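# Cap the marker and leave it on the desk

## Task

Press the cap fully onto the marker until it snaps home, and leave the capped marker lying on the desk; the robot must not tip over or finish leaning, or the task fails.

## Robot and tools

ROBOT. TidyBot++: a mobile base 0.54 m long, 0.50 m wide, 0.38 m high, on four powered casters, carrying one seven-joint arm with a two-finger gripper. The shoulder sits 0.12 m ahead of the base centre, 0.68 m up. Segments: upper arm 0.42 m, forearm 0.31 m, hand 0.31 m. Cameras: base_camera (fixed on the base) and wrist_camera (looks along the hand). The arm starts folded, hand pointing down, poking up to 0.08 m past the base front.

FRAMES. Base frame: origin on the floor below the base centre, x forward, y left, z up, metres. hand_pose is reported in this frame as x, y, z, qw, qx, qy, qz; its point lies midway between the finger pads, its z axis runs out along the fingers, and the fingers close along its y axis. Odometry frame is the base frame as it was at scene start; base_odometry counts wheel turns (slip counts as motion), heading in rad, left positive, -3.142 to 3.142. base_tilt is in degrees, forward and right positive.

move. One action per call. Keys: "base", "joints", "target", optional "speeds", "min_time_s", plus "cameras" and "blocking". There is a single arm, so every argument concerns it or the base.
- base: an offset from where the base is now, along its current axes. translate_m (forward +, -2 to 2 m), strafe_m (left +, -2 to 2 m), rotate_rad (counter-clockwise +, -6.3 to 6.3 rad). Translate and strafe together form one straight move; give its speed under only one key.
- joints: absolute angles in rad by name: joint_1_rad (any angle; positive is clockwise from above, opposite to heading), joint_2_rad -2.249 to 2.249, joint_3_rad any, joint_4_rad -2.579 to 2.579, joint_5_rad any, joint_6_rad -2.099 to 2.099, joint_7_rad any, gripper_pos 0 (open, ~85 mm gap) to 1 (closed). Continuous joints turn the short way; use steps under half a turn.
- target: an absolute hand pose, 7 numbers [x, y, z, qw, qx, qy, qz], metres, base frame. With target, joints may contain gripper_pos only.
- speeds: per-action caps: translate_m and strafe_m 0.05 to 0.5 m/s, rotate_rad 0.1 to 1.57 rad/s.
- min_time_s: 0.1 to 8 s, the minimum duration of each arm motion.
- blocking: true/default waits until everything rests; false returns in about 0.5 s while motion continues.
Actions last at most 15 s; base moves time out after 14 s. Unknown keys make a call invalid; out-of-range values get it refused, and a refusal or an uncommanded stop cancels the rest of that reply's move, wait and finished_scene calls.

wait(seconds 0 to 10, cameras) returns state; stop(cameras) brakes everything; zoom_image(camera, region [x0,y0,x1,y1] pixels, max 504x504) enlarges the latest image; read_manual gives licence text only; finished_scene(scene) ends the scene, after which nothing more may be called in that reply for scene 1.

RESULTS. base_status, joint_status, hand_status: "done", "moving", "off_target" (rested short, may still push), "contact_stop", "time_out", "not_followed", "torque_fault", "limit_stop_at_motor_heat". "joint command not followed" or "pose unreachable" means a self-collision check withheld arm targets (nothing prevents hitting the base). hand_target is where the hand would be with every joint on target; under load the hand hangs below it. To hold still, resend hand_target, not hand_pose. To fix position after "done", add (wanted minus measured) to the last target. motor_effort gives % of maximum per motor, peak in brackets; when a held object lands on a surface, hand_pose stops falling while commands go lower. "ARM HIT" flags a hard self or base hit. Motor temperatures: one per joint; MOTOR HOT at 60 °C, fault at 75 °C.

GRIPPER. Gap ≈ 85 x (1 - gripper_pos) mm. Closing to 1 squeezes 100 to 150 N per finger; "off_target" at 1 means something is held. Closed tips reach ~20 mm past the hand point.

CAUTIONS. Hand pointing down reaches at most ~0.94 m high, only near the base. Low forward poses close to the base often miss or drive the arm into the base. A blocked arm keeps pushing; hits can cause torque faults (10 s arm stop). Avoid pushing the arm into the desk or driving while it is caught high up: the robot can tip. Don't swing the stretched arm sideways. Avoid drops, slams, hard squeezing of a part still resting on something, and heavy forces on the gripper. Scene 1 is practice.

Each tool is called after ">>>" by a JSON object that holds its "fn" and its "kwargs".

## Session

>>> {"fn": "move", "kwargs": {"joints": {"joint_6_rad": 0.4}, "cameras": ["wrist_camera"]}}

>>> {"fn": "move", "kwargs": {"base": {"rotate_rad": 1.5}, "cameras": ["wrist_camera"]}}

Scene clock: 1.87 s.
Motor temperatures (°C): [30 28 31 30 32 35 37]
move: done
base_odometry: x=+0.000 y=+0.000 heading=+0.000
base_tilt: forward=+0.9 right=-0.1
base_status: not commanded
joint_positions: joint_1_rad=-0.006 joint_2_rad=-0.304 joint_3_rad=+3.178 joint_4_rad=-2.500 joint_5_rad=+0.000 joint_6_rad=+0.321 joint_7_rad=+1.619 gripper_pos=+0.000
joint_status: all done
motor_effort: joint_1_rad=+0(1) joint_2_rad=-8(8) joint_3_rad=-1(1) joint_4_rad=+16(16) joint_5_rad=+0(1) joint_6_rad=+9(10) joint_7_rad=-1(1)
hand_pose: x=+0.5451 y=-0.0124 z=+0.8059 quat_wxyz=(+0.018, +0.806, +0.004, +0.591) (m; base frame)
hand_target: x=+0.5511 y=-0.0128 z=+0.8286 quat_wxyz=(+0.020, +0.783, +0.004, +0.622) (m; base frame)
hand_status: not commanded
pictures: wrist_camera
camera_calibration:
wrist_camera: T_world_to_cam=[[-0.0401398, -0.99858, 0.0350366, -0.0197085], [-0.289961, -0.0219147, -0.956788, 0.985863], [0.956196, -0.0485645, -0.288669, -0.157361], [0, 0, 0, 1]] pos_world=[0.435538, -0.00571774, 0.898527]

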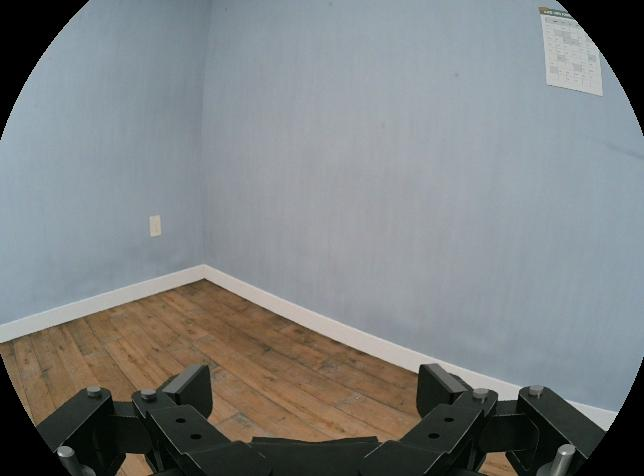

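Scene clock: 4.10 s.
move: done
base_odometry: x=+0.000 y=+0.000 heading=+1.499
base_tilt: forward=+0.8 right=-0.1
base_status: done
joint_positions: joint_1_rad=-0.007 joint_2_rad=-0.304 joint_3_rad=+3.178 joint_4_rad=-2.500 joint_5_rad=+0.000 joint_6_rad=+0.322 joint_7_rad=+1.619 gripper_pos=+0.000
joint_status: not commanded
motor_effort: joint_1_rad=+0(2) joint_2_rad=-7(8) joint_3_rad=-1(2) joint_4_rad=+16(16) joint_5_rad=+0(1) joint_6_rad=+10(10) joint_7_rad=+0(1)
hand_pose: x=+0.5452 y=-0.0122 z=+0.8060 quat_wxyz=(+0.018, +0.806, +0.005, +0.592) (m; base frame)
hand_target: x=+0.5511 y=-0.0128 z=+0.8286 quat_wxyz=(+0.020, +0.783, +0.004, +0.622) (m; base frame)
hand_status: not commanded
pictures: wrist_camera
camera_calibration:
wrist_camera: T_world_to_cam=[[-0.0397204, -0.998594, 0.0350915, -0.0197433], [-0.289355, -0.0221192, -0.956966, 0.98586], [0.956397, -0.048165, -0.28807, -0.157946], [0, 0, 0, 1]] pos_world=[0.435538, -0.00551655, 0.898629]

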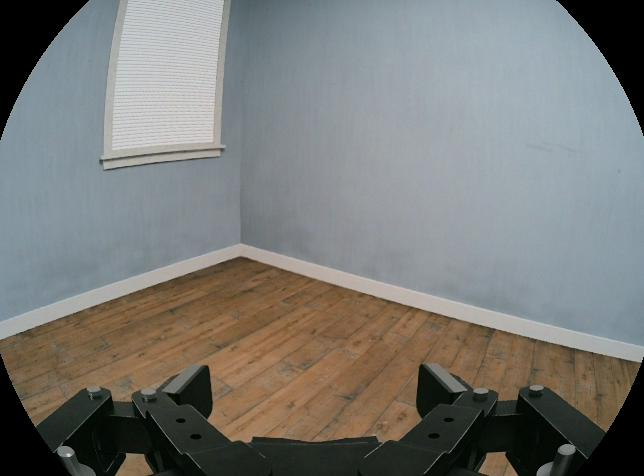

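>>> {"fn": "move", "kwargs": {"base": {"rotate_rad": 2.2}, "cameras": ["wrist_camera"]}}

Scene clock: 7.57 s.
move: done
base_odometry: x=+0.000 y=+0.000 heading=-2.585
base_tilt: forward=+0.9 right=-0.1
base_status: done
joint_positions: joint_1_rad=-0.007 joint_2_rad=-0.304 joint_3_rad=+3.178 joint_4_rad=-2.500 joint_5_rad=+0.000 joint_6_rad=+0.322 joint_7_rad=+1.619 gripper_pos=+0.000
joint_status: not commanded
motor_effort: joint_1_rad=+0(1) joint_2_rad=-7(9) joint_3_rad=-1(2) joint_4_rad=+16(16) joint_5_rad=+0(1) joint_6_rad=+8(10) joint_7_rad=+0(1)
hand_pose: x=+0.5452 y=-0.0123 z=+0.8062 quat_wxyz=(+0.018, +0.806, +0.004, +0.592) (m; base frame)
hand_target: x=+0.5511 y=-0.0128 z=+0.8286 quat_wxyz=(+0.020, +0.783, +0.004, +0.622) (m; base frame)
hand_status: not commanded
pictures: wrist_camera
camera_calibration:
wrist_camera: T_world_to_cam=[[-0.0399509, -0.998587, 0.0350399, -0.0197004], [-0.289052, -0.0220185, -0.95706, 0.985908], [0.956479, -0.0483638, -0.287764, -0.158234], [0, 0, 0, 1]] pos_world=[0.435539, -0.00561715, 0.89873]

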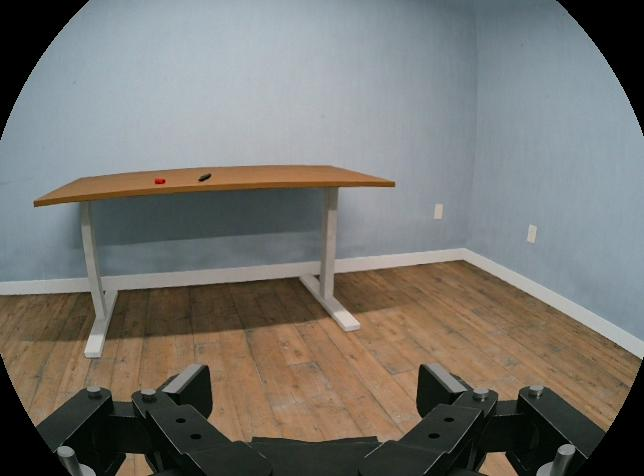

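>>> {"fn": "move", "kwargs": {"base": {"rotate_rad": 0.316}}}

>>> {"fn": "move", "kwargs": {"base": {"translate_m": 1.15, "strafe_m": -0.1}, "joints": {"joint_1_rad": 0, "joint_2_rad": 0.07, "joint_3_rad": 3.14, "joint_4_rad": -1.15, "joint_5_rad": 0, "joint_6_rad": -1.6, "joint_7_rad": 1.57}, "cameras": ["wrist_camera"]}}

Scene clock: 13.63 s.
move: done
base_odometry: x=+0.000 y=+0.000 heading=-2.269
base_tilt: forward=+0.8 right=-0.1
base_status: done
joint_positions: joint_1_rad=-0.007 joint_2_rad=-0.304 joint_3_rad=+3.178 joint_4_rad=-2.500 joint_5_rad=+0.000 joint_6_rad=+0.322 joint_7_rad=+1.619 gripper_pos=+0.000
joint_status: not commanded
motor_effort: joint_1_rad=+1(2) joint_2_rad=-7(8) joint_3_rad=-1(2) joint_4_rad=+15(16) joint_5_rad=+0(1) joint_6_rad=+9(10) joint_7_rad=+0(1)
hand_pose: x=+0.5452 y=-0.0122 z=+0.8062 quat_wxyz=(+0.018, +0.806, +0.005, +0.592) (m; base frame)
hand_target: x=+0.5511 y=-0.0128 z=+0.8286 quat_wxyz=(+0.020, +0.783, +0.004, +0.622) (m; base frame)
hand_status: not commanded
pictures: none

Scene clock: 16.87 s.
move: done
base_odometry: x=-0.816 y=-0.816 heading=-2.269
base_tilt: forward=+0.9 right=-0.1
base_status: done
joint_positions: joint_1_rad=-0.007 joint_2_rad=+0.064 joint_3_rad=+3.168 joint_4_rad=-1.182 joint_5_rad=+0.000 joint_6_rad=-1.536 joint_7_rad=+1.619 gripper_pos=+0.000
joint_status: all done
motor_effort: joint_1_rad=+0(1) joint_2_rad=-18(22) joint_3_rad=-1(2) joint_4_rad=+15(19) joint_5_rad=-1(1) joint_6_rad=+4(11) joint_7_rad=+0(1)
hand_pose: x=+0.5534 y=-0.0065 z=+0.9107 quat_wxyz=(+0.007, +0.984, +0.014, +0.179) (m; base frame)
hand_target: x=+0.5420 y=+0.0020 z=+0.9142 quat_wxyz=(+0.000, +0.987, +0.000, +0.160) (m; base frame)
hand_status: not commanded
pictures: wrist_camera
camera_calibration:
wrist_camera: T_world_to_cam=[[0.0107062, -0.999198, 0.0385746, -0.0485103], [-0.931884, -0.0239588, -0.361964, 0.902185], [0.362598, -0.0320718, -0.931394, 0.779194], [0, 0, 0, 1]] pos_world=[0.558716, -0.00186595, 1.05417]

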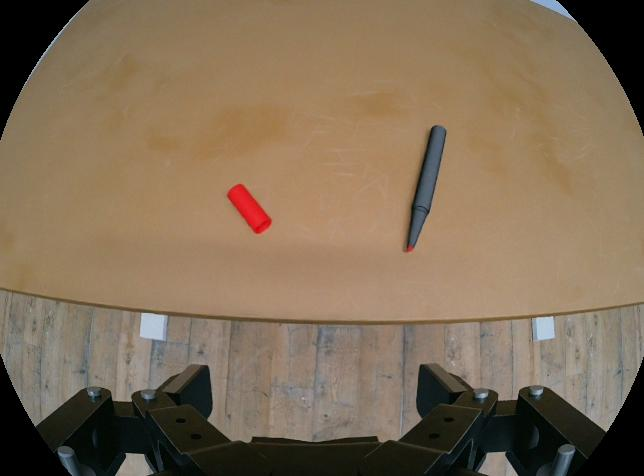

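>>> {"fn": "move", "kwargs": {"base": {"translate_m": 0.21}, "target": [0.48, 0.038, 0.80, -0.1265, 0.8697, 0.2910, 0.3781], "min_time_s": 1.5, "cameras": ["wrist_camera"]}}

Scene clock: 22.23 s.
move: done
base_odometry: x=-0.952 y=-0.977 heading=-2.269
base_tilt: forward=+0.8 right=-0.1
base_status: done
joint_positions: joint_1_rad=-0.847 joint_2_rad=-0.503 joint_3_rad=+3.919 joint_4_rad=-2.049 joint_5_rad=-0.059 joint_6_rad=-0.823 joint_7_rad=+2.226 gripper_pos=+0.000
joint_status: not commanded
motor_effort: joint_1_rad=+1(1) joint_2_rad=+0(19) joint_3_rad=-5(6) joint_4_rad=+16(16) joint_5_rad=-3(3) joint_6_rad=+5(6) joint_7_rad=+0(1)
hand_pose: x=+0.4721 y=+0.0267 z=+0.7943 quat_wxyz=(-0.103, +0.884, +0.297, +0.347) (m; base frame)
hand_target: x=+0.4800 y=+0.0380 z=+0.8000 quat_wxyz=(-0.127, +0.870, +0.291, +0.378) (m; base frame)
hand_status: done (0.015 m and 4.7 deg from the pose sent, 0.140 m and 44.2 deg at the start)
pictures: wrist_camera
camera_calibration:
wrist_camera: T_world_to_cam=[[0.578222, -0.81507, 0.0363517, -0.281028], [-0.580734, -0.442458, -0.683359, 0.885826], [0.573069, 0.374022, -0.729177, 0.430503], [0, 0, 0, 1]] pos_world=[0.430217, 0.00186567, 0.929466]

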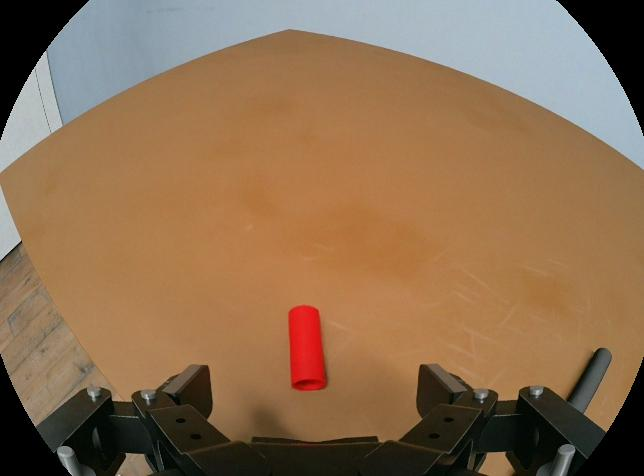

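>>> {"fn": "move", "kwargs": {"target": [0.516, 0.066, 0.757, -0.1265, 0.8697, 0.2910, 0.3781], "min_time_s": 1.2}}

>>> {"fn": "move", "kwargs": {"target": [0.517, 0.067, 0.740, -0.1265, 0.8697, 0.2910, 0.3781], "min_time_s": 0.8, "cameras": ["wrist_camera"]}}

Scene clock: 25.03 s.
move: done
base_odometry: x=-0.952 y=-0.977 heading=-2.269
base_tilt: forward=+0.8 right=-0.1
base_status: not commanded
joint_positions: joint_1_rad=-1.147 joint_2_rad=-0.488 joint_3_rad=+4.120 joint_4_rad=-2.127 joint_5_rad=-0.059 joint_6_rad=-0.603 joint_7_rad=+2.227 gripper_pos=+0.000
joint_status: not commanded
motor_effort: joint_1_rad=+1(1) joint_2_rad=+1(1) joint_3_rad=-6(7) joint_4_rad=+15(16) joint_5_rad=-2(4) joint_6_rad=+5(7) joint_7_rad=-1(1)
hand_pose: x=+0.5063 y=+0.0715 z=+0.7668 quat_wxyz=(-0.135, +0.864, +0.314, +0.369) (m; base frame)
hand_target: x=+0.5160 y=+0.0660 z=+0.7570 quat_wxyz=(-0.126, +0.870, +0.291, +0.378) (m; base frame)
hand_status: done (0.015 m and 3.1 deg from the pose sent, 0.070 m and 4.7 deg at the start)
pictures: none

Scene clock: 26.13 s.
move: done
base_odometry: x=-0.952 y=-0.977 heading=-2.269
base_tilt: forward=+0.8 right=-0.1
base_status: not commanded
joint_positions: joint_1_rad=-1.226 joint_2_rad=-0.490 joint_3_rad=+4.178 joint_4_rad=-2.171 joint_5_rad=-0.028 joint_6_rad=-0.540 joint_7_rad=+2.192 gripper_pos=+0.000
joint_status: not commanded
motor_effort: joint_1_rad=+1(1) joint_2_rad=+1(2) joint_3_rad=-7(7) joint_4_rad=+15(15) joint_5_rad=-2(3) joint_6_rad=+6(7) joint_7_rad=+0(1)
hand_pose: x=+0.5071 y=+0.0804 z=+0.7475 quat_wxyz=(-0.140, +0.866, +0.313, +0.364) (m; base frame)
hand_target: x=+0.5170 y=+0.0670 z=+0.7400 quat_wxyz=(-0.126, +0.870, +0.291, +0.378) (m; base frame)
hand_status: done (0.018 m and 3.4 deg from the pose sent, 0.029 m and 3.1 deg at the start)
pictures: wrist_camera
camera_calibration:
wrist_camera: T_world_to_cam=[[0.627147, -0.778899, -0.00191312, -0.254944], [-0.536499, -0.43019, -0.72602, 0.906415], [0.564673, 0.456347, -0.687671, 0.322777], [0, 0, 0, 1]] pos_world=[0.463914, 0.0440573, 0.879552]

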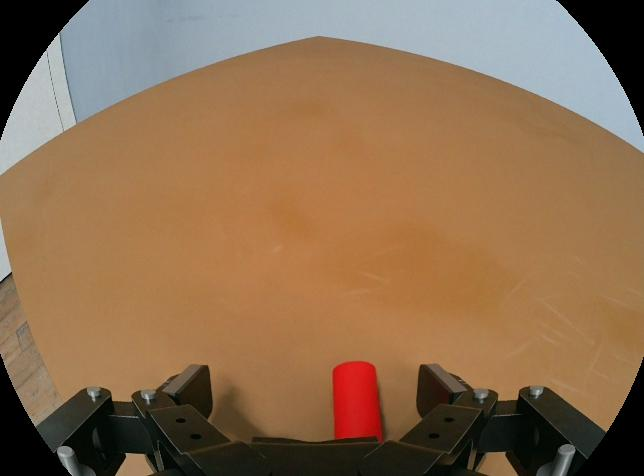

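>>> {"fn": "move", "kwargs": {"base": {"strafe_m": -0.0245, "translate_m": 0.002}, "target": [0.517, 0.067, 0.734, -0.1265, 0.8697, 0.2910, 0.3781], "cameras": ["wrist_camera"]}}

Scene clock: 28.07 s.
move: done
base_odometry: x=-0.972 y=-0.963 heading=-2.269
base_tilt: forward=+0.9 right=-0.1
base_status: done
joint_positions: joint_1_rad=-1.255 joint_2_rad=-0.505 joint_3_rad=+4.202 joint_4_rad=-2.188 joint_5_rad=+0.002 joint_6_rad=-0.517 joint_7_rad=+2.168 gripper_pos=+0.000
joint_status: not commanded
motor_effort: joint_1_rad=+1(1) joint_2_rad=+2(4) joint_3_rad=-6(8) joint_4_rad=+15(15) joint_5_rad=-2(3) joint_6_rad=+6(6) joint_7_rad=+0(1)
hand_pose: x=+0.5069 y=+0.0802 z=+0.7409 quat_wxyz=(-0.142, +0.866, +0.312, +0.365) (m; base frame)
hand_target: x=+0.5170 y=+0.0670 z=+0.7340 quat_wxyz=(-0.126, +0.870, +0.291, +0.378) (m; base frame)
hand_status: done (0.018 m and 3.4 deg from the pose sent, 0.021 m and 3.4 deg at the start)
pictures: wrist_camera
camera_calibration:
wrist_camera: T_world_to_cam=[[0.626036, -0.779764, -0.00685691, -0.250718], [-0.538251, -0.425741, -0.727345, 0.902901], [0.564238, 0.459035, -0.686238, 0.317476], [0, 0, 0, 1]] pos_world=[0.463814, 0.0431692, 0.872865]

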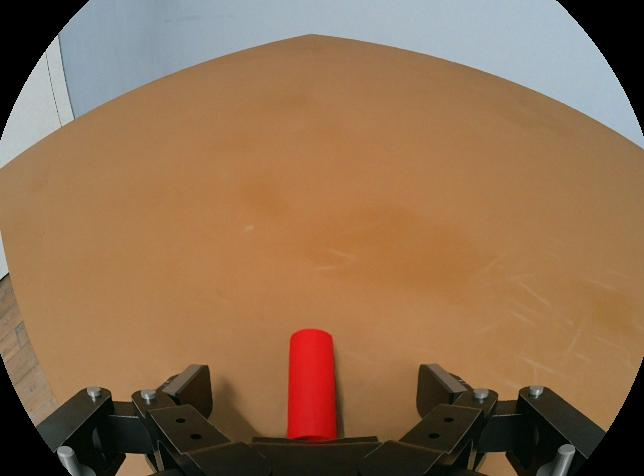

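>>> {"fn": "move", "kwargs": {"joints": {"gripper_pos": 0.92}}}

>>> {"fn": "move", "kwargs": {"target": [0.51, 0.067, 0.80, -0.1265, 0.8697, 0.2910, 0.3781], "min_time_s": 1}}

>>> {"fn": "move", "kwargs": {"joints": {"joint_7_rad": -0.93}}}

>>> {"fn": "move", "kwargs": {"target": [0.51, 0.067, 0.775, -0.3629, 0.2932, -0.8761, -0.1214], "min_time_s": 0.8, "cameras": ["wrist_camera"]}}

Scene clock: 31.97 s.
move: off_target
base_odometry: x=-0.972 y=-0.963 heading=-2.269
base_tilt: forward=+0.9 right=-0.1
base_status: not commanded
joint_positions: joint_1_rad=-1.255 joint_2_rad=-0.505 joint_3_rad=+4.202 joint_4_rad=-2.189 joint_5_rad=+0.002 joint_6_rad=-0.515 joint_7_rad=+2.168 gripper_pos=+0.832
joint_status: gripper_pos off_target (ended at +0.832, target +0.920)
motor_effort: joint_1_rad=+0(1) joint_2_rad=+2(3) joint_3_rad=-7(7) joint_4_rad=+14(15) joint_5_rad=-2(3) joint_6_rad=+5(7) joint_7_rad=-1(1)
hand_pose: x=+0.5075 y=+0.0801 z=+0.7413 quat_wxyz=(-0.142, +0.866, +0.311, +0.366) (m; base frame)
hand_target: x=+0.5170 y=+0.0670 z=+0.7340 quat_wxyz=(-0.126, +0.870, +0.291, +0.378) (m; base frame)
hand_status: not commanded
pictures: none

Scene clock: 33.70 s.
move: done
base_odometry: x=-0.972 y=-0.963 heading=-2.269
base_tilt: forward=+0.9 right=-0.1
base_status: not commanded
joint_positions: joint_1_rad=-0.769 joint_2_rad=-0.361 joint_3_rad=+3.934 joint_4_rad=-2.087 joint_5_rad=-0.303 joint_6_rad=-0.657 joint_7_rad=+2.413 gripper_pos=+0.832
joint_status: not commanded
motor_effort: joint_1_rad=+1(1) joint_2_rad=-4(5) joint_3_rad=-4(7) joint_4_rad=+15(16) joint_5_rad=-3(4) joint_6_rad=+5(7) joint_7_rad=+0(1)
hand_pose: x=+0.5152 y=+0.0407 z=+0.7855 quat_wxyz=(-0.099, +0.881, +0.265, +0.378) (m; base frame)
hand_target: x=+0.5100 y=+0.0670 z=+0.8000 quat_wxyz=(-0.127, +0.870, +0.291, +0.378) (m; base frame)
hand_status: done (0.031 m and 4.5 deg from the pose sent, 0.060 m and 3.3 deg at the start)
pictures: none

Scene clock: 36.90 s.
move: done
base_odometry: x=-0.972 y=-0.963 heading=-2.269
base_tilt: forward=+0.8 right=-0.1
base_status: not commanded
joint_positions: joint_1_rad=-0.769 joint_2_rad=-0.361 joint_3_rad=+3.934 joint_4_rad=-2.087 joint_5_rad=-0.306 joint_6_rad=-0.659 joint_7_rad=+5.283 gripper_pos=+0.832
joint_status: all done
motor_effort: joint_1_rad=+0(1) joint_2_rad=-4(5) joint_3_rad=-4(5) joint_4_rad=+15(16) joint_5_rad=-3(4) joint_6_rad=+5(6) joint_7_rad=+0(2)
hand_pose: x=+0.5148 y=+0.0413 z=+0.7855 quat_wxyz=(+0.361, -0.143, +0.909, +0.151) (m; base frame)
hand_target: x=+0.5100 y=+0.0670 z=+0.8000 quat_wxyz=(+0.357, -0.170, +0.901, +0.177) (m; base frame)
hand_status: not commanded
pictures: none

Scene clock: 39.47 s.
move: done
base_odometry: x=-0.972 y=-0.963 heading=-2.269
base_tilt: forward=+0.9 right=-0.1
base_status: not commanded
joint_positions: joint_1_rad=+0.221 joint_2_rad=-0.192 joint_3_rad=+3.223 joint_4_rad=-2.087 joint_5_rad=-0.716 joint_6_rad=-0.830 joint_7_rad=+5.989 gripper_pos=+0.832
joint_status: not commanded
motor_effort: joint_1_rad=+1(1) joint_2_rad=-11(11) joint_3_rad=+0(4) joint_4_rad=+15(16) joint_5_rad=-5(5) joint_6_rad=+3(6) joint_7_rad=+0(1)
hand_pose: x=+0.5101 y=+0.0363 z=+0.7663 quat_wxyz=(+0.355, -0.270, +0.892, +0.081) (m; base frame)
hand_target: x=+0.5100 y=+0.0670 z=+0.7750 quat_wxyz=(+0.363, -0.293, +0.876, +0.121) (m; base frame)
hand_status: done (0.032 m and 5.7 deg from the pose sent, 0.028 m and 18.0 deg at the start)
pictures: wrist_camera
camera_calibration:
wrist_camera: T_world_to_cam=[[-0.548358, 0.835917, -0.0233821, 0.266375], [0.613123, 0.420906, 0.668519, -0.783365], [0.568668, 0.352252, -0.743327, 0.398595], [0, 0, 0, 1]] pos_world=[0.3997, -0.0333497, 0.826209]

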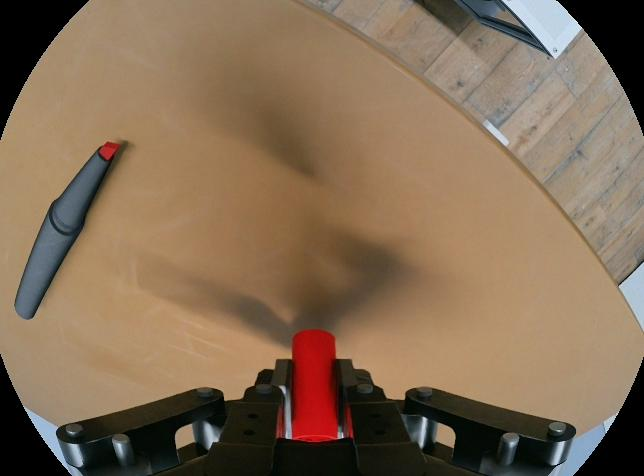

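>>> {"fn": "move", "kwargs": {"target": [0.51, 0.067, 0.765, -0.3629, 0.2932, -0.8761, -0.1214], "min_time_s": 0.6}}

>>> {"fn": "move", "kwargs": {"target": [0.51, 0.067, 0.756, -0.3629, 0.2932, -0.8761, -0.1214], "min_time_s": 0.6, "cameras": ["wrist_camera"]}}

Scene clock: 42.33 s.
move: done
base_odometry: x=-0.972 y=-0.963 heading=-2.269
base_tilt: forward=+0.9 right=+0.0
base_status: not commanded
joint_positions: joint_1_rad=+0.221 joint_2_rad=-0.184 joint_3_rad=+3.223 joint_4_rad=-2.087 joint_5_rad=-0.737 joint_6_rad=-0.831 joint_7_rad=+6.023 gripper_pos=+0.832
joint_status: not commanded
motor_effort: joint_1_rad=+0(1) joint_2_rad=-11(11) joint_3_rad=-1(1) joint_4_rad=+15(15) joint_5_rad=-5(5) joint_6_rad=+2(3) joint_7_rad=-1(1)
hand_pose: x=+0.5128 y=+0.0394 z=+0.7662 quat_wxyz=(+0.358, -0.278, +0.887, +0.084) (m; base frame)
hand_target: x=+0.5100 y=+0.0670 z=+0.7650 quat_wxyz=(+0.363, -0.293, +0.876, +0.121) (m; base frame)
hand_status: done (0.028 m and 4.8 deg from the pose sent, 0.031 m and 5.7 deg at the start)
pictures: none

Scene clock: 43.23 s.
move: done
base_odometry: x=-0.972 y=-0.963 heading=-2.269
base_tilt: forward=+0.9 right=-0.1
base_status: not commanded
joint_positions: joint_1_rad=+0.221 joint_2_rad=-0.175 joint_3_rad=+3.223 joint_4_rad=-2.094 joint_5_rad=-0.757 joint_6_rad=-0.831 joint_7_rad=+6.055 gripper_pos=+0.832
joint_status: not commanded
motor_effort: joint_1_rad=+0(1) joint_2_rad=-11(12) joint_3_rad=+0(1) joint_4_rad=+15(16) joint_5_rad=-5(5) joint_6_rad=+3(3) joint_7_rad=+0(1)
hand_pose: x=+0.5133 y=+0.0429 z=+0.7627 quat_wxyz=(+0.358, -0.285, +0.885, +0.088) (m; base frame)
hand_target: x=+0.5100 y=+0.0670 z=+0.7560 quat_wxyz=(+0.363, -0.293, +0.876, +0.121) (m; base frame)
hand_status: done (0.025 m and 4.1 deg from the pose sent, 0.030 m and 4.8 deg at the start)
pictures: wrist_camera
camera_calibration:
wrist_camera: T_world_to_cam=[[-0.577138, 0.816266, -0.0249408, 0.279231], [0.591292, 0.438746, 0.676665, -0.781423], [0.563281, 0.375782, -0.735868, 0.387859], [0, 0, 0, 1]] pos_world=[0.40473, -0.0308306, 0.821139]

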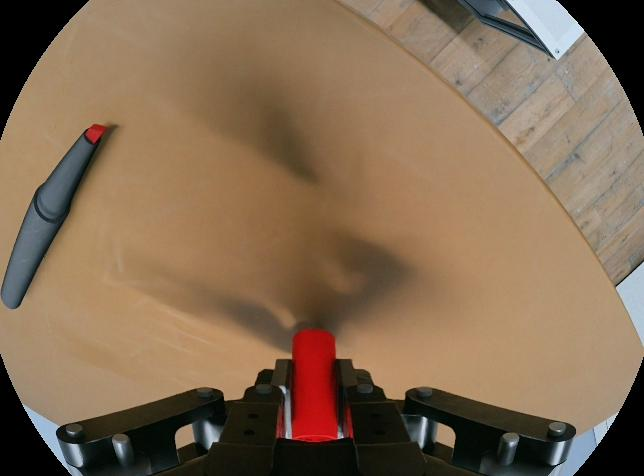

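>>> {"fn": "move", "kwargs": {"target": [0.51, 0.060, 0.749, -0.3629, 0.2932, -0.8761, -0.1214], "min_time_s": 0.6}}

>>> {"fn": "move", "kwargs": {"target": [0.51, 0.058, 0.743, -0.3629, 0.2932, -0.8761, -0.1214], "min_time_s": 0.6}}

Scene clock: 44.80 s.
move: done
base_odometry: x=-0.972 y=-0.963 heading=-2.269
base_tilt: forward=+0.8 right=-0.1
base_status: not commanded
joint_positions: joint_1_rad=+0.221 joint_2_rad=-0.164 joint_3_rad=+3.223 joint_4_rad=-2.106 joint_5_rad=-0.777 joint_6_rad=-0.831 joint_7_rad=+6.101 gripper_pos=+0.832
joint_status: not commanded
motor_effort: joint_1_rad=+0(1) joint_2_rad=-11(12) joint_3_rad=-1(1) joint_4_rad=+15(15) joint_5_rad=-5(5) joint_6_rad=+2(3) joint_7_rad=+0(1)
hand_pose: x=+0.5123 y=+0.0467 z=+0.7566 quat_wxyz=(+0.357, -0.297, +0.881, +0.092) (m; base frame)
hand_target: x=+0.5100 y=+0.0600 z=+0.7490 quat_wxyz=(+0.363, -0.293, +0.876, +0.121) (m; base frame)
hand_status: done (0.015 m and 3.5 deg from the pose sent, 0.022 m and 4.1 deg at the start)
pictures: none

Scene clock: 45.70 s.
move: done
base_odometry: x=-0.972 y=-0.963 heading=-2.269
base_tilt: forward=+0.8 right=-0.1
base_status: not commanded
joint_positions: joint_1_rad=+0.221 joint_2_rad=-0.163 joint_3_rad=+3.228 joint_4_rad=-2.113 joint_5_rad=-0.797 joint_6_rad=-0.831 joint_7_rad=+6.131 gripper_pos=+0.832
joint_status: not commanded
motor_effort: joint_1_rad=+0(1) joint_2_rad=-10(11) joint_3_rad=-1(1) joint_4_rad=+13(15) joint_5_rad=-4(5) joint_6_rad=+1(3) joint_7_rad=-1(1)
hand_pose: x=+0.5125 y=+0.0485 z=+0.7563 quat_wxyz=(+0.361, -0.301, +0.878, +0.094) (m; base frame)
hand_target: x=+0.5100 y=+0.0580 z=+0.7430 quat_wxyz=(+0.363, -0.293, +0.876, +0.121) (m; base frame)
hand_status: done (0.017 m and 3.3 deg from the pose sent, 0.018 m and 3.5 deg at the start)
pictures: none

>>> {"fn": "move", "kwargs": {"joints": {"gripper_pos": 0.5}}}

>>> {"fn": "move", "kwargs": {"target": [0.45, 0.015, 0.84, -0.3629, 0.2932, -0.8761, -0.1214], "min_time_s": 1}}

>>> {"fn": "move", "kwargs": {"joints": {"joint_1_rad": 0.235, "joint_2_rad": 0.38, "joint_3_rad": 3.13, "joint_4_rad": -1.0, "joint_5_rad": 0.05, "joint_6_rad": -1.80, "joint_7_rad": -1.73, "gripper_pos": 0}, "cameras": ["wrist_camera"]}}

Scene clock: 49.30 s.
move: done
base_odometry: x=-0.972 y=-0.963 heading=-2.269
base_tilt: forward=+0.9 right=-0.1
base_status: not commanded
joint_positions: joint_1_rad=+0.221 joint_2_rad=-0.153 joint_3_rad=+3.228 joint_4_rad=-2.123 joint_5_rad=-0.797 joint_6_rad=-0.831 joint_7_rad=+6.131 gripper_pos=+0.500
joint_status: all done
motor_effort: joint_1_rad=+0(1) joint_2_rad=-11(12) joint_3_rad=-1(1) joint_4_rad=+14(15) joint_5_rad=-5(5) joint_6_rad=+2(3) joint_7_rad=+0(1)
hand_pose: x=+0.5099 y=+0.0494 z=+0.7485 quat_wxyz=(+0.354, -0.300, +0.881, +0.099) (m; base frame)
hand_target: x=+0.5100 y=+0.0580 z=+0.7430 quat_wxyz=(+0.363, -0.293, +0.876, +0.121) (m; base frame)
hand_status: not commanded
pictures: none

Scene clock: 50.97 s.
move: done
base_odometry: x=-0.972 y=-0.963 heading=-2.269
base_tilt: forward=+0.8 right=-0.1
base_status: not commanded
joint_positions: joint_1_rad=+0.369 joint_2_rad=-0.291 joint_3_rad=+3.298 joint_4_rad=-1.970 joint_5_rad=-0.780 joint_6_rad=-1.188 joint_7_rad=+6.124 gripper_pos=+0.500
joint_status: not commanded
motor_effort: joint_1_rad=+0(1) joint_2_rad=-8(12) joint_3_rad=+0(1) joint_4_rad=+15(16) joint_5_rad=-6(7) joint_6_rad=+2(3) joint_7_rad=+0(1)
hand_pose: x=+0.4666 y=+0.0291 z=+0.8430 quat_wxyz=(+0.390, -0.305, +0.860, +0.121) (m; base frame)
hand_target: x=+0.4500 y=+0.0150 z=+0.8400 quat_wxyz=(+0.363, -0.293, +0.876, +0.121) (m; base frame)
hand_status: done (0.022 m and 3.8 deg from the pose sent, 0.115 m and 2.9 deg at the start)
pictures: none

Scene clock: 53.63 s.
move: done
base_odometry: x=-0.972 y=-0.963 heading=-2.269
base_tilt: forward=+0.9 right=-0.1
base_status: not commanded
joint_positions: joint_1_rad=+0.248 joint_2_rad=+0.361 joint_3_rad=+3.158 joint_4_rad=-1.032 joint_5_rad=-0.031 joint_6_rad=-1.735 joint_7_rad=+4.625 gripper_pos=+0.000
joint_status: all done
motor_effort: joint_1_rad=+1(1) joint_2_rad=-26(27) joint_3_rad=-1(2) joint_4_rad=+13(16) joint_5_rad=-1(8) joint_6_rad=+0(4) joint_7_rad=+0(1)
hand_pose: x=+0.5683 y=-0.1089 z=+0.8198 quat_wxyz=(+0.008, +0.171, +0.985, +0.012) (m; base frame)
hand_target: x=+0.5571 y=-0.1147 z=+0.8215 quat_wxyz=(-0.020, +0.196, +0.980, -0.022) (m; base frame)
hand_status: not commanded
pictures: wrist_camera
camera_calibration:
wrist_camera: T_world_to_cam=[[0.343631, 0.937766, 0.0501266, -0.135208], [0.938952, -0.344048, -0.000335579, -0.513806], [0.0169313, 0.0471818, -0.998743, 0.946171], [0, 0, 0, 1]] pos_world=[0.512881, -0.0946229, 0.951587]

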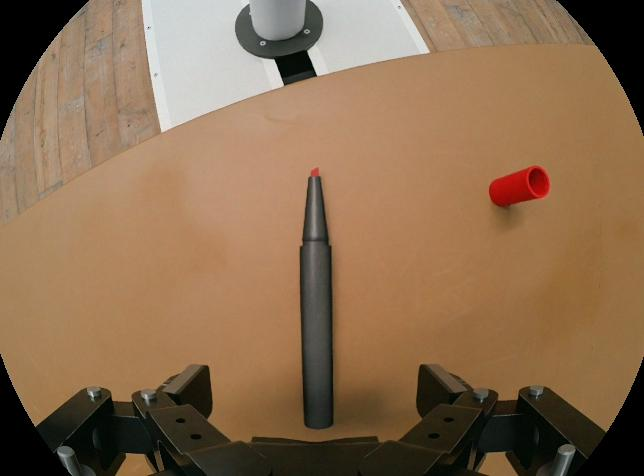

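>>> {"fn": "move", "kwargs": {"joints": {"joint_2_rad": 0.378, "joint_4_rad": -1.302, "joint_6_rad": -1.449}, "min_time_s": 1.2}}

Scene clock: 57.50 s.
move: done
base_odometry: x=-0.972 y=-0.963 heading=-2.269
base_tilt: forward=+0.9 right=-0.1
base_status: not commanded
joint_positions: joint_1_rad=+0.248 joint_2_rad=+0.361 joint_3_rad=+3.158 joint_4_rad=-1.272 joint_5_rad=-0.029 joint_6_rad=-1.513 joint_7_rad=+4.624 gripper_pos=+0.000
joint_status: all done
motor_effort: joint_1_rad=+1(1) joint_2_rad=-27(28) joint_3_rad=-1(2) joint_4_rad=+14(15) joint_5_rad=-1(1) joint_6_rad=+0(1) joint_7_rad=+0(1)
hand_pose: x=+0.5673 y=-0.1094 z=+0.7447 quat_wxyz=(-0.001, +0.176, +0.984, +0.012) (m; base frame)
hand_target: x=+0.5756 y=-0.1188 z=+0.7277 quat_wxyz=(+0.006, +0.188, +0.982, -0.023) (m; base frame)
hand_status: not commanded
pictures: none

>>> {"fn": "move", "kwargs": {"joints": {"gripper_pos": 1}}}

>>> {"fn": "move", "kwargs": {"joints": {"joint_1_rad": 0, "joint_2_rad": 0.12, "joint_4_rad": -1.5, "joint_5_rad": 0, "joint_6_rad": 0.745, "joint_7_rad": -1.498}}}

>>> {"fn": "move", "kwargs": {"base": {"translate_m": -0.185, "strafe_m": 0.061}, "joints": {"joint_1_rad": 0, "joint_2_rad": 0.05, "joint_3_rad": 3.14, "joint_4_rad": -2.22, "joint_5_rad": 0}, "cameras": ["wrist_camera"]}}

Scene clock: 61.80 s.
move: off_target
base_odometry: x=-0.972 y=-0.963 heading=-2.269
base_tilt: forward=+0.9 right=-0.1
base_status: not commanded
joint_positions: joint_1_rad=+0.247 joint_2_rad=+0.359 joint_3_rad=+3.157 joint_4_rad=-1.272 joint_5_rad=-0.019 joint_6_rad=-1.511 joint_7_rad=+4.623 gripper_pos=+0.840
joint_status: gripper_pos off_target (ended at +0.840, target +1.000)
motor_effort: joint_1_rad=+0(1) joint_2_rad=-24(27) joint_3_rad=-1(3) joint_4_rad=+12(14) joint_5_rad=-1(4) joint_6_rad=+1(2) joint_7_rad=+0(1)
hand_pose: x=+0.5670 y=-0.1117 z=+0.7457 quat_wxyz=(+0.001, +0.175, +0.985, +0.007) (m; base frame)
hand_target: x=+0.5756 y=-0.1188 z=+0.7277 quat_wxyz=(+0.006, +0.188, +0.982, -0.023) (m; base frame)
hand_status: not commanded
pictures: none

Scene clock: 64.43 s.
move: done
base_odometry: x=-0.972 y=-0.963 heading=-2.269
base_tilt: forward=+0.9 right=-0.1
base_status: not commanded
joint_positions: joint_1_rad=+0.008 joint_2_rad=+0.128 joint_3_rad=+3.153 joint_4_rad=-1.469 joint_5_rad=-0.019 joint_6_rad=+0.663 joint_7_rad=+4.715 gripper_pos=+0.840
joint_status: all done
motor_effort: joint_1_rad=+0(2) joint_2_rad=-24(31) joint_3_rad=-1(2) joint_4_rad=+18(19) joint_5_rad=-1(2) joint_6_rad=+9(11) joint_7_rad=+0(2)
hand_pose: x=+0.7371 y=-0.0135 z=+1.2762 quat_wxyz=(+0.893, +0.012, +0.450, -0.006) (m; base frame)
hand_target: x=+0.7221 y=+0.0075 z=+1.2837 quat_wxyz=(+0.905, -0.017, +0.423, -0.027) (m; base frame)
hand_status: not commanded
pictures: none

Scene clock: 66.40 s.
move: done
base_odometry: x=-0.806 y=-0.860 heading=-2.269
base_tilt: forward=+0.8 right=-0.1
base_status: done
joint_positions: joint_1_rad=+0.006 joint_2_rad=+0.074 joint_3_rad=+3.152 joint_4_rad=-2.188 joint_5_rad=-0.019 joint_6_rad=+0.669 joint_7_rad=+4.715 gripper_pos=+0.840
joint_status: all done
motor_effort: joint_1_rad=+1(2) joint_2_rad=-19(27) joint_3_rad=-1(2) joint_4_rad=+15(19) joint_5_rad=+0(1) joint_6_rad=+10(11) joint_7_rad=-1(1)
hand_pose: x=+0.7034 y=-0.0117 z=+0.8940 quat_wxyz=(+0.699, +0.014, +0.715, -0.006) (m; base frame)
hand_target: x=+0.6916 y=+0.0023 z=+0.9140 quat_wxyz=(+0.723, -0.026, +0.690, -0.026) (m; base frame)
hand_status: not commanded
pictures: wrist_camera
camera_calibration:
wrist_camera: T_world_to_cam=[[0.0040782, 0.999811, 0.0190256, -0.00917066], [0.0331356, -0.0191505, 0.999267, -0.859919], [0.999443, -0.00344479, -0.0332074, -0.541494], [0, 0, 0, 1]] pos_world=[0.569724, -0.00916425, 0.841482]

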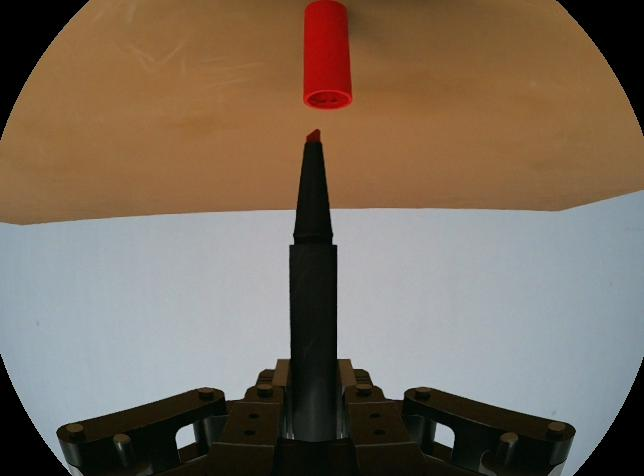

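>>> {"fn": "move", "kwargs": {"base": {"translate_m": 0.004, "strafe_m": 0.0055}}}

>>> {"fn": "move", "kwargs": {"joints": {"joint_2_rad": 0.12, "joint_4_rad": -2.27, "joint_6_rad": 0.85}, "min_time_s": 0.8, "cameras": ["wrist_camera"]}}

>>> {"fn": "zoom_image", "kwargs": {"camera": "wrist_camera", "region": [270, 80, 370, 180]}}

Scene clock: 68.60 s.
move: done
base_odometry: x=-0.804 y=-0.867 heading=-2.269
base_tilt: forward=+0.8 right=-0.1
base_status: done
joint_positions: joint_1_rad=+0.004 joint_2_rad=+0.071 joint_3_rad=+3.152 joint_4_rad=-2.189 joint_5_rad=-0.019 joint_6_rad=+0.669 joint_7_rad=+4.715 gripper_pos=+0.840
joint_status: not commanded
motor_effort: joint_1_rad=+0(2) joint_2_rad=-19(20) joint_3_rad=-1(3) joint_4_rad=+15(16) joint_5_rad=+0(1) joint_6_rad=+10(10) joint_7_rad=+0(1)
hand_pose: x=+0.7027 y=-0.0103 z=+0.8955 quat_wxyz=(+0.700, +0.013, +0.714, -0.005) (m; base frame)
hand_target: x=+0.6916 y=+0.0023 z=+0.9140 quat_wxyz=(+0.723, -0.026, +0.690, -0.026) (m; base frame)
hand_status: not commanded
pictures: none

Scene clock: 69.70 s.
move: done
base_odometry: x=-0.804 y=-0.867 heading=-2.269
base_tilt: forward=+0.8 right=-0.2
base_status: not commanded
joint_positions: joint_1_rad=+0.004 joint_2_rad=+0.102 joint_3_rad=+3.152 joint_4_rad=-2.238 joint_5_rad=-0.019 joint_6_rad=+0.770 joint_7_rad=+4.715 gripper_pos=+0.840
joint_status: all done
motor_effort: joint_1_rad=+0(1) joint_2_rad=-19(21) joint_3_rad=-1(1) joint_4_rad=+14(16) joint_5_rad=+0(1) joint_6_rad=+10(11) joint_7_rad=+0(1)
hand_pose: x=+0.6989 y=-0.0106 z=+0.8820 quat_wxyz=(+0.707, +0.013, +0.707, -0.006) (m; base frame)
hand_target: x=+0.6951 y=+0.0022 z=+0.8795 quat_wxyz=(+0.717, -0.026, +0.696, -0.025) (m; base frame)
hand_status: not commanded
pictures: wrist_camera
camera_calibration:
wrist_camera: T_world_to_cam=[[0.00270907, 0.99985, 0.0171268, -0.00732821], [0.00986294, -0.0171528, 0.999804, -0.831928], [0.999948, -0.00253962, -0.00990792, -0.558322], [0, 0, 0, 1]] pos_world=[0.566518, -0.00836066, 0.826358]

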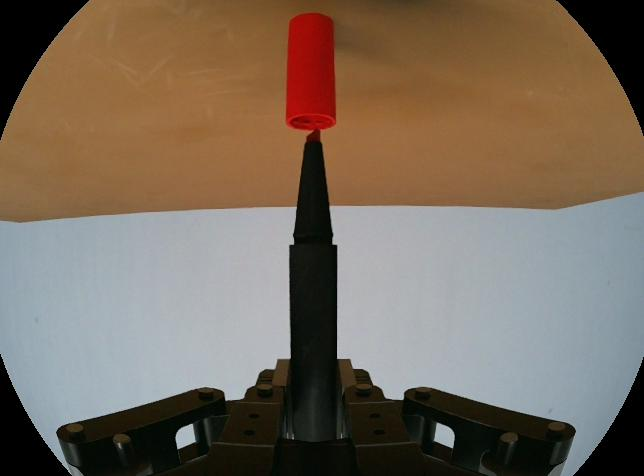

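Scaled by 5.040.

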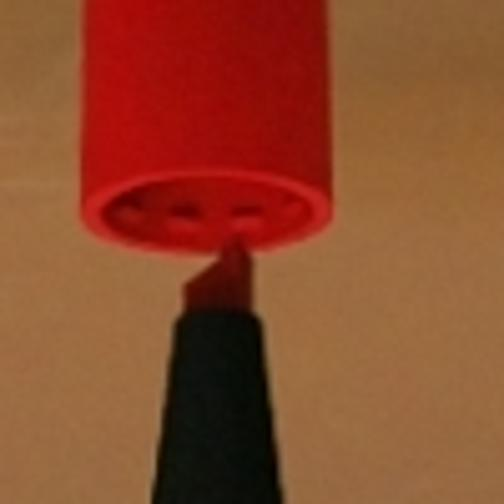

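>>> {"fn": "move", "kwargs": {"joints": {"joint_2_rad": 0.17, "joint_4_rad": -2.305, "joint_6_rad": 0.91}, "min_time_s": 0.8, "cameras": ["wrist_camera"]}}

Scene clock: 71.53 s.
move: done
base_odometry: x=-0.804 y=-0.867 heading=-2.269
base_tilt: forward=+0.8 right=-0.1
base_status: not commanded
joint_positions: joint_1_rad=+0.004 joint_2_rad=+0.133 joint_3_rad=+3.152 joint_4_rad=-2.257 joint_5_rad=-0.019 joint_6_rad=+0.854 joint_7_rad=+4.715 gripper_pos=+0.840
joint_status: all done
motor_effort: joint_1_rad=+1(1) joint_2_rad=-17(19) joint_3_rad=-1(1) joint_4_rad=+11(15) joint_5_rad=+0(1) joint_6_rad=+7(9) joint_7_rad=+0(1)
hand_pose: x=+0.7005 y=-0.0109 z=+0.8802 quat_wxyz=(+0.719, +0.013, +0.695, -0.007) (m; base frame)
hand_target: x=+0.6958 y=+0.0022 z=+0.8513 quat_wxyz=(+0.709, -0.026, +0.705, -0.025) (m; base frame)
hand_status: not commanded
pictures: wrist_camera
camera_calibration:
wrist_camera: T_world_to_cam=[[0.0031661, 0.999879, 0.0152321, -0.00573439], [-0.0242419, -0.0151509, 0.999591, -0.806043], [0.999701, -0.00353406, 0.024191, -0.5898], [0, 0, 0, 1]] pos_world=[0.570102, -0.00856297, 0.820068]

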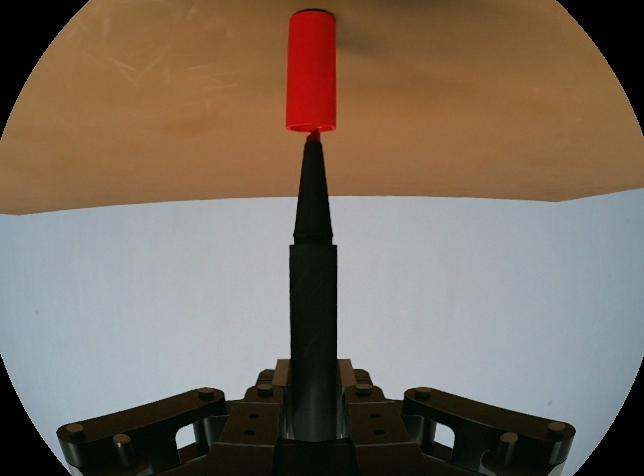

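>>> {"fn": "zoom_image", "kwargs": {"camera": "wrist_camera", "region": [280, 100, 345, 165]}}

Scaled by 7.754.

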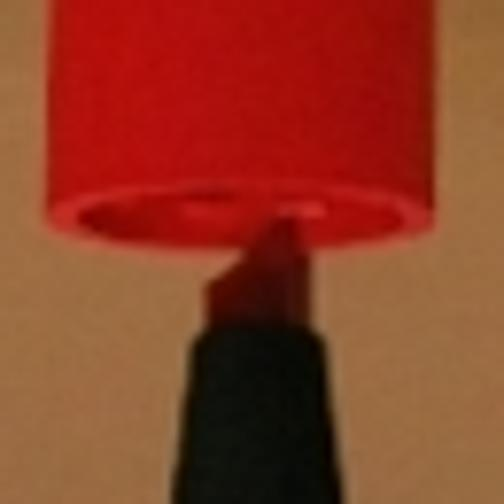

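>>> {"fn": "move", "kwargs": {"joints": {"joint_2_rad": 0.205, "joint_4_rad": -2.32, "joint_6_rad": 0.91}, "min_time_s": 1, "cameras": ["wrist_camera"]}}

Scene clock: 75.27 s.
move: off_target
base_odometry: x=-0.804 y=-0.867 heading=-2.269
base_tilt: forward=+0.9 right=-0.1
base_status: not commanded
joint_positions: joint_1_rad=+0.004 joint_2_rad=+0.151 joint_3_rad=+3.152 joint_4_rad=-2.257 joint_5_rad=-0.019 joint_6_rad=+0.882 joint_7_rad=+4.715 gripper_pos=+0.840
joint_status: joint_4_rad off_target (ended at -2.258, target -2.320); the others done
motor_effort: joint_1_rad=+1(1) joint_2_rad=-15(17) joint_3_rad=-1(1) joint_4_rad=+8(12) joint_5_rad=+0(1) joint_6_rad=+4(7) joint_7_rad=+0(1)
hand_pose: x=+0.7036 y=-0.0110 z=+0.8781 quat_wxyz=(+0.723, +0.013, +0.691, -0.007) (m; base frame)
hand_target: x=+0.6974 y=+0.0022 z=+0.8235 quat_wxyz=(+0.691, -0.027, +0.722, -0.024) (m; base frame)
hand_status: not commanded
pictures: wrist_camera
camera_calibration:
wrist_camera: T_world_to_cam=[[0.00334146, 0.999888, 0.0145711, -0.00515483], [-0.0338435, -0.0144497, 0.999323, -0.796852], [0.999422, -0.00383233, 0.0337914, -0.601096], [0, 0, 0, 1]] pos_world=[0.573797, -0.00866363, 0.816699]

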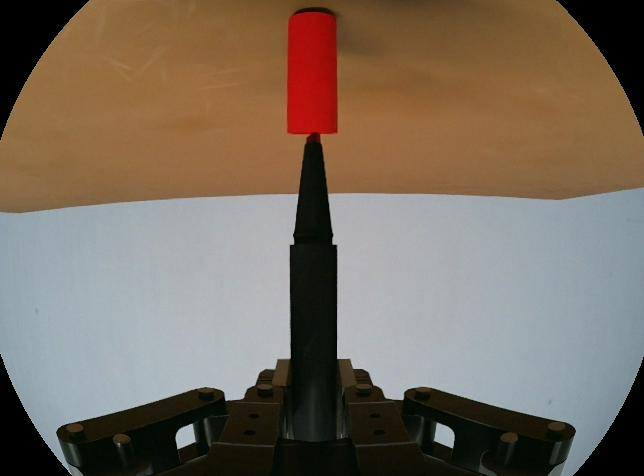

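>>> {"fn": "move", "kwargs": {"joints": {"joint_2_rad": 0.06, "joint_6_rad": 0.80}, "min_time_s": 0.6, "cameras": ["wrist_camera"]}}

>>> {"fn": "zoom_image", "kwargs": {"camera": "wrist_camera", "region": [260, 0, 400, 140]}}

Scene clock: 77.87 s.
move: done
base_odometry: x=-0.804 y=-0.867 heading=-2.269
base_tilt: forward=+0.9 right=-0.1
base_status: not commanded
joint_positions: joint_1_rad=+0.004 joint_2_rad=+0.080 joint_3_rad=+3.152 joint_4_rad=-2.293 joint_5_rad=-0.019 joint_6_rad=+0.841 joint_7_rad=+4.715 gripper_pos=+0.840
joint_status: all done
motor_effort: joint_1_rad=+0(1) joint_2_rad=-18(19) joint_3_rad=-1(1) joint_4_rad=+14(14) joint_5_rad=+0(1) joint_6_rad=+10(10) joint_7_rad=+0(1)
hand_pose: x=+0.6822 y=-0.0107 z=+0.8871 quat_wxyz=(+0.721, +0.013, +0.693, -0.007) (m; base frame)
hand_target: x=+0.6724 y=+0.0022 z=+0.8714 quat_wxyz=(+0.703, -0.026, +0.710, -0.025) (m; base frame)
hand_status: not commanded
pictures: wrist_camera
camera_calibration:
wrist_camera: T_world_to_cam=[[0.00299692, 0.999868, 0.0159402, -0.00646633], [-0.0276423, -0.0158513, 0.999492, -0.810935], [0.999613, -0.00343602, 0.0275912, -0.57452], [0, 0, 0, 1]] pos_world=[0.551901, -0.00836294, 0.826478]

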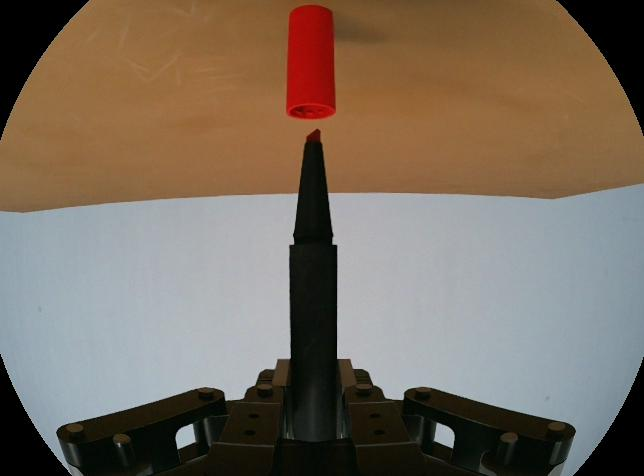

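Scaled by 3.600.

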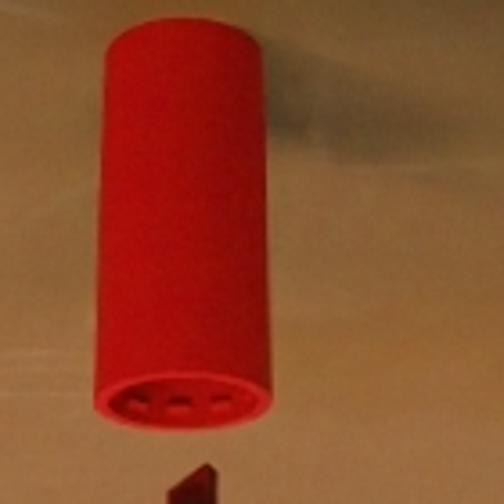

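>>> {"fn": "move", "kwargs": {"joints": {"joint_2_rad": 0.06, "joint_4_rad": -2.20, "joint_6_rad": 0.67}, "min_time_s": 0.6}}

>>> {"fn": "move", "kwargs": {"base": {"translate_m": -0.014, "strafe_m": 0.001}, "cameras": ["wrist_camera"]}}

Scene clock: 87.27 s.
move: done
base_odometry: x=-0.804 y=-0.867 heading=-2.269
base_tilt: forward=+0.9 right=-0.1
base_status: not commanded
joint_positions: joint_1_rad=+0.004 joint_2_rad=+0.080 joint_3_rad=+3.152 joint_4_rad=-2.226 joint_5_rad=-0.019 joint_6_rad=+0.736 joint_7_rad=+4.715 gripper_pos=+0.840
joint_status: all done
motor_effort: joint_1_rad=+0(1) joint_2_rad=-19(20) joint_3_rad=-1(1) joint_4_rad=+15(16) joint_5_rad=+0(0) joint_6_rad=+10(11) joint_7_rad=-1(1)
hand_pose: x=+0.6971 y=-0.0105 z=+0.8909 quat_wxyz=(+0.708, +0.013, +0.706, -0.006) (m; base frame)
hand_target: x=+0.6981 y=+0.0023 z=+0.8960 quat_wxyz=(+0.700, -0.027, +0.713, -0.025) (m; base frame)
hand_status: not commanded
pictures: none

Scene clock: 87.93 s.
move: done
base_odometry: x=-0.794 y=-0.857 heading=-2.269
base_tilt: forward=+0.8 right=-0.1
base_status: done
joint_positions: joint_1_rad=+0.003 joint_2_rad=+0.070 joint_3_rad=+3.152 joint_4_rad=-2.225 joint_5_rad=-0.019 joint_6_rad=+0.734 joint_7_rad=+4.715 gripper_pos=+0.840
joint_status: not commanded
motor_effort: joint_1_rad=+1(1) joint_2_rad=-19(23) joint_3_rad=-1(2) joint_4_rad=+15(17) joint_5_rad=-1(1) joint_6_rad=+9(11) joint_7_rad=+0(1)
hand_pose: x=+0.6952 y=-0.0104 z=+0.8965 quat_wxyz=(+0.711, +0.013, +0.703, -0.006) (m; base frame)
hand_target: x=+0.6981 y=+0.0023 z=+0.8960 quat_wxyz=(+0.700, -0.027, +0.713, -0.025) (m; base frame)
hand_status: not commanded
pictures: wrist_camera
camera_calibration:
wrist_camera: T_world_to_cam=[[0.00195166, 0.99984, 0.0177542, -0.00784961], [0.000572977, -0.0177553, 0.999842, -0.840021], [0.999998, -0.00194118, -0.000607538, -0.56282], [0, 0, 0, 1]] pos_world=[0.563316, -0.00815903, 0.839686]

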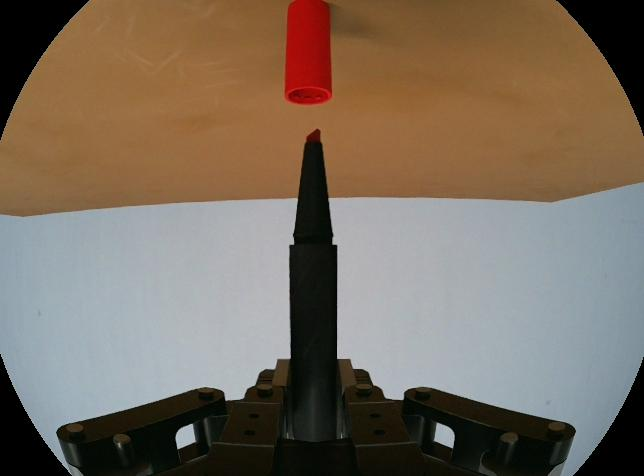

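>>> {"fn": "move", "kwargs": {"base": {"strafe_m": -0.002}, "joints": {"joint_2_rad": 0.125, "joint_4_rad": -2.265, "joint_6_rad": 0.84}, "min_time_s": 0.7}}

>>> {"fn": "move", "kwargs": {"joints": {"joint_2_rad": 0.175, "joint_4_rad": -2.30, "joint_6_rad": 0.895}, "min_time_s": 0.8, "cameras": ["wrist_camera"]}}

Scene clock: 91.03 s.
move: done
base_odometry: x=-0.796 y=-0.856 heading=-2.269
base_tilt: forward=+0.9 right=-0.1
base_status: done
joint_positions: joint_1_rad=+0.003 joint_2_rad=+0.110 joint_3_rad=+3.152 joint_4_rad=-2.238 joint_5_rad=-0.019 joint_6_rad=+0.774 joint_7_rad=+4.715 gripper_pos=+0.840
joint_status: all done
motor_effort: joint_1_rad=+0(5) joint_2_rad=-19(21) joint_3_rad=-1(6) joint_4_rad=+14(15) joint_5_rad=+0(2) joint_6_rad=+10(11) joint_7_rad=-1(1)
hand_pose: x=+0.7005 y=-0.0102 z=+0.8787 quat_wxyz=(+0.706, +0.013, +0.708, -0.006) (m; base frame)
hand_target: x=+0.6973 y=+0.0022 z=+0.8761 quat_wxyz=(+0.714, -0.026, +0.699, -0.025) (m; base frame)
hand_status: not commanded
pictures: none

Scene clock: 92.13 s.
move: done
base_odometry: x=-0.796 y=-0.856 heading=-2.269
base_tilt: forward=+0.8 right=-0.1
base_status: not commanded
joint_positions: joint_1_rad=+0.003 joint_2_rad=+0.158 joint_3_rad=+3.152 joint_4_rad=-2.269 joint_5_rad=-0.019 joint_6_rad=+0.812 joint_7_rad=+4.715 gripper_pos=+0.840
joint_status: all done
motor_effort: joint_1_rad=+1(1) joint_2_rad=-20(21) joint_3_rad=-1(1) joint_4_rad=+14(15) joint_5_rad=+0(0) joint_6_rad=+10(10) joint_7_rad=+0(1)
hand_pose: x=+0.7020 y=-0.0103 z=+0.8461 quat_wxyz=(+0.691, +0.013, +0.722, -0.007) (m; base frame)
hand_target: x=+0.6979 y=+0.0022 z=+0.8462 quat_wxyz=(+0.703, -0.026, +0.710, -0.025) (m; base frame)
hand_status: not commanded
pictures: wrist_camera
camera_calibration:
wrist_camera: T_world_to_cam=[[0.00324647, 0.99986, 0.0163996, -0.00684376], [0.0550672, -0.0165535, 0.998345, -0.82647], [0.998477, -0.00233802, -0.0551133, -0.522494], [0, 0, 0, 1]] pos_world=[0.567232, -0.0080598, 0.796418]

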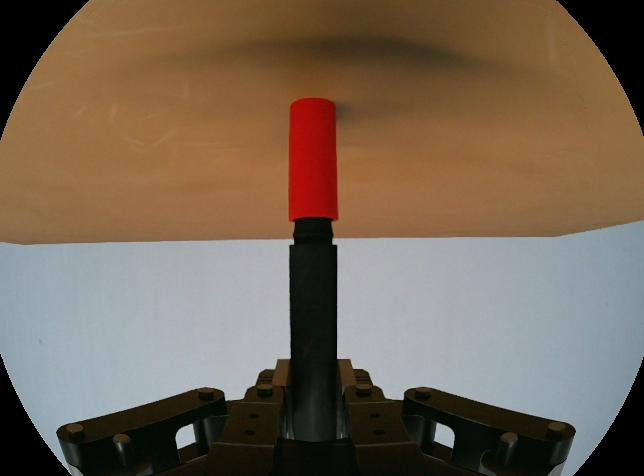

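In. Now push home.

>>> {"fn": "move", "kwargs": {"joints": {"joint_2_rad": 0.22, "joint_4_rad": -2.34, "joint_6_rad": 0.98}, "min_time_s": 0.8}}

>>> {"fn": "move", "kwargs": {"joints": {"joint_2_rad": 0.34, "joint_4_rad": -2.37, "joint_6_rad": 1.04}, "min_time_s": 1, "cameras": ["wrist_camera"]}}

>>> {"fn": "zoom_image", "kwargs": {"camera": "wrist_camera", "region": [270, 200, 360, 290]}}

Scene clock: 94.20 s.
move: done
base_odometry: x=-0.796 y=-0.856 heading=-2.269
base_tilt: forward=+0.9 right=-0.1
base_status: not commanded
joint_positions: joint_1_rad=+0.003 joint_2_rad=+0.193 joint_3_rad=+3.152 joint_4_rad=-2.303 joint_5_rad=-0.019 joint_6_rad=+0.906 joint_7_rad=+4.715 gripper_pos=+0.840
joint_status: all done
motor_effort: joint_1_rad=+0(1) joint_2_rad=-19(21) joint_3_rad=-1(1) joint_4_rad=+12(14) joint_5_rad=+0(1) joint_6_rad=+8(10) joint_7_rad=+0(1)
hand_pose: x=+0.6999 y=-0.0106 z=+0.8375 quat_wxyz=(+0.700, +0.012, +0.714, -0.007) (m; base frame)
hand_target: x=+0.6948 y=+0.0022 z=+0.8269 quat_wxyz=(+0.703, -0.026, +0.710, -0.025) (m; base frame)
hand_status: not commanded
pictures: none

Scene clock: 95.50 s.
move: off_target
base_odometry: x=-0.796 y=-0.856 heading=-2.269
base_tilt: forward=+0.9 right=-0.1
base_status: not commanded
joint_positions: joint_1_rad=+0.003 joint_2_rad=+0.266 joint_3_rad=+3.152 joint_4_rad=-2.305 joint_5_rad=-0.019 joint_6_rad=+1.034 joint_7_rad=+4.715 gripper_pos=+0.840
joint_status: joint_4_rad off_target (ended at -2.305, target -2.370); the others done
motor_effort: joint_1_rad=+1(1) joint_2_rad=-13(20) joint_3_rad=-1(1) joint_4_rad=+5(12) joint_5_rad=-1(1) joint_6_rad=+1(9) joint_7_rad=+0(1)
hand_pose: x=+0.7103 y=-0.0109 z=+0.8337 quat_wxyz=(+0.719, +0.012, +0.695, -0.009) (m; base frame)
hand_target: x=+0.7006 y=+0.0022 z=+0.7621 quat_wxyz=(+0.671, -0.027, +0.741, -0.024) (m; base frame)
hand_status: not commanded
pictures: wrist_camera
camera_calibration:
wrist_camera: T_world_to_cam=[[0.00427295, 0.99993, 0.0110481, -0.00236238], [-0.0227402, -0.0109482, 0.999681, -0.760435], [0.999732, -0.00452283, 0.0226918, -0.597243], [0, 0, 0, 1]] pos_world=[0.579801, -0.00866438, 0.773772]

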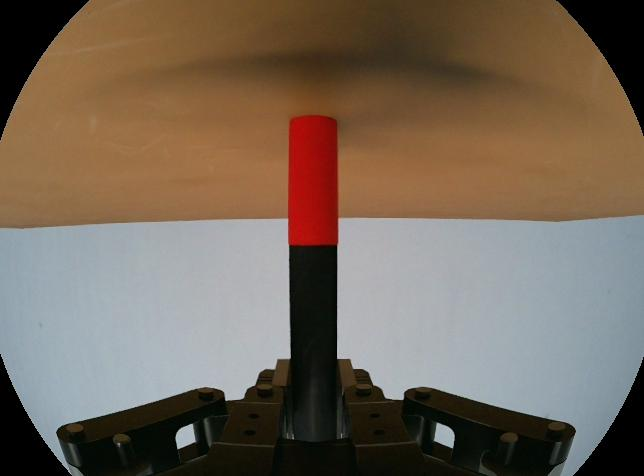

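Scaled by 5.600.

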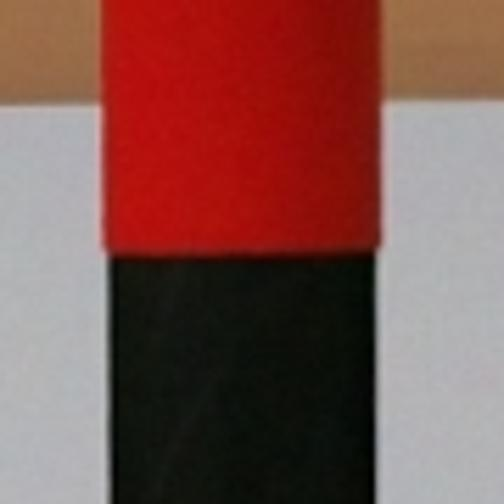

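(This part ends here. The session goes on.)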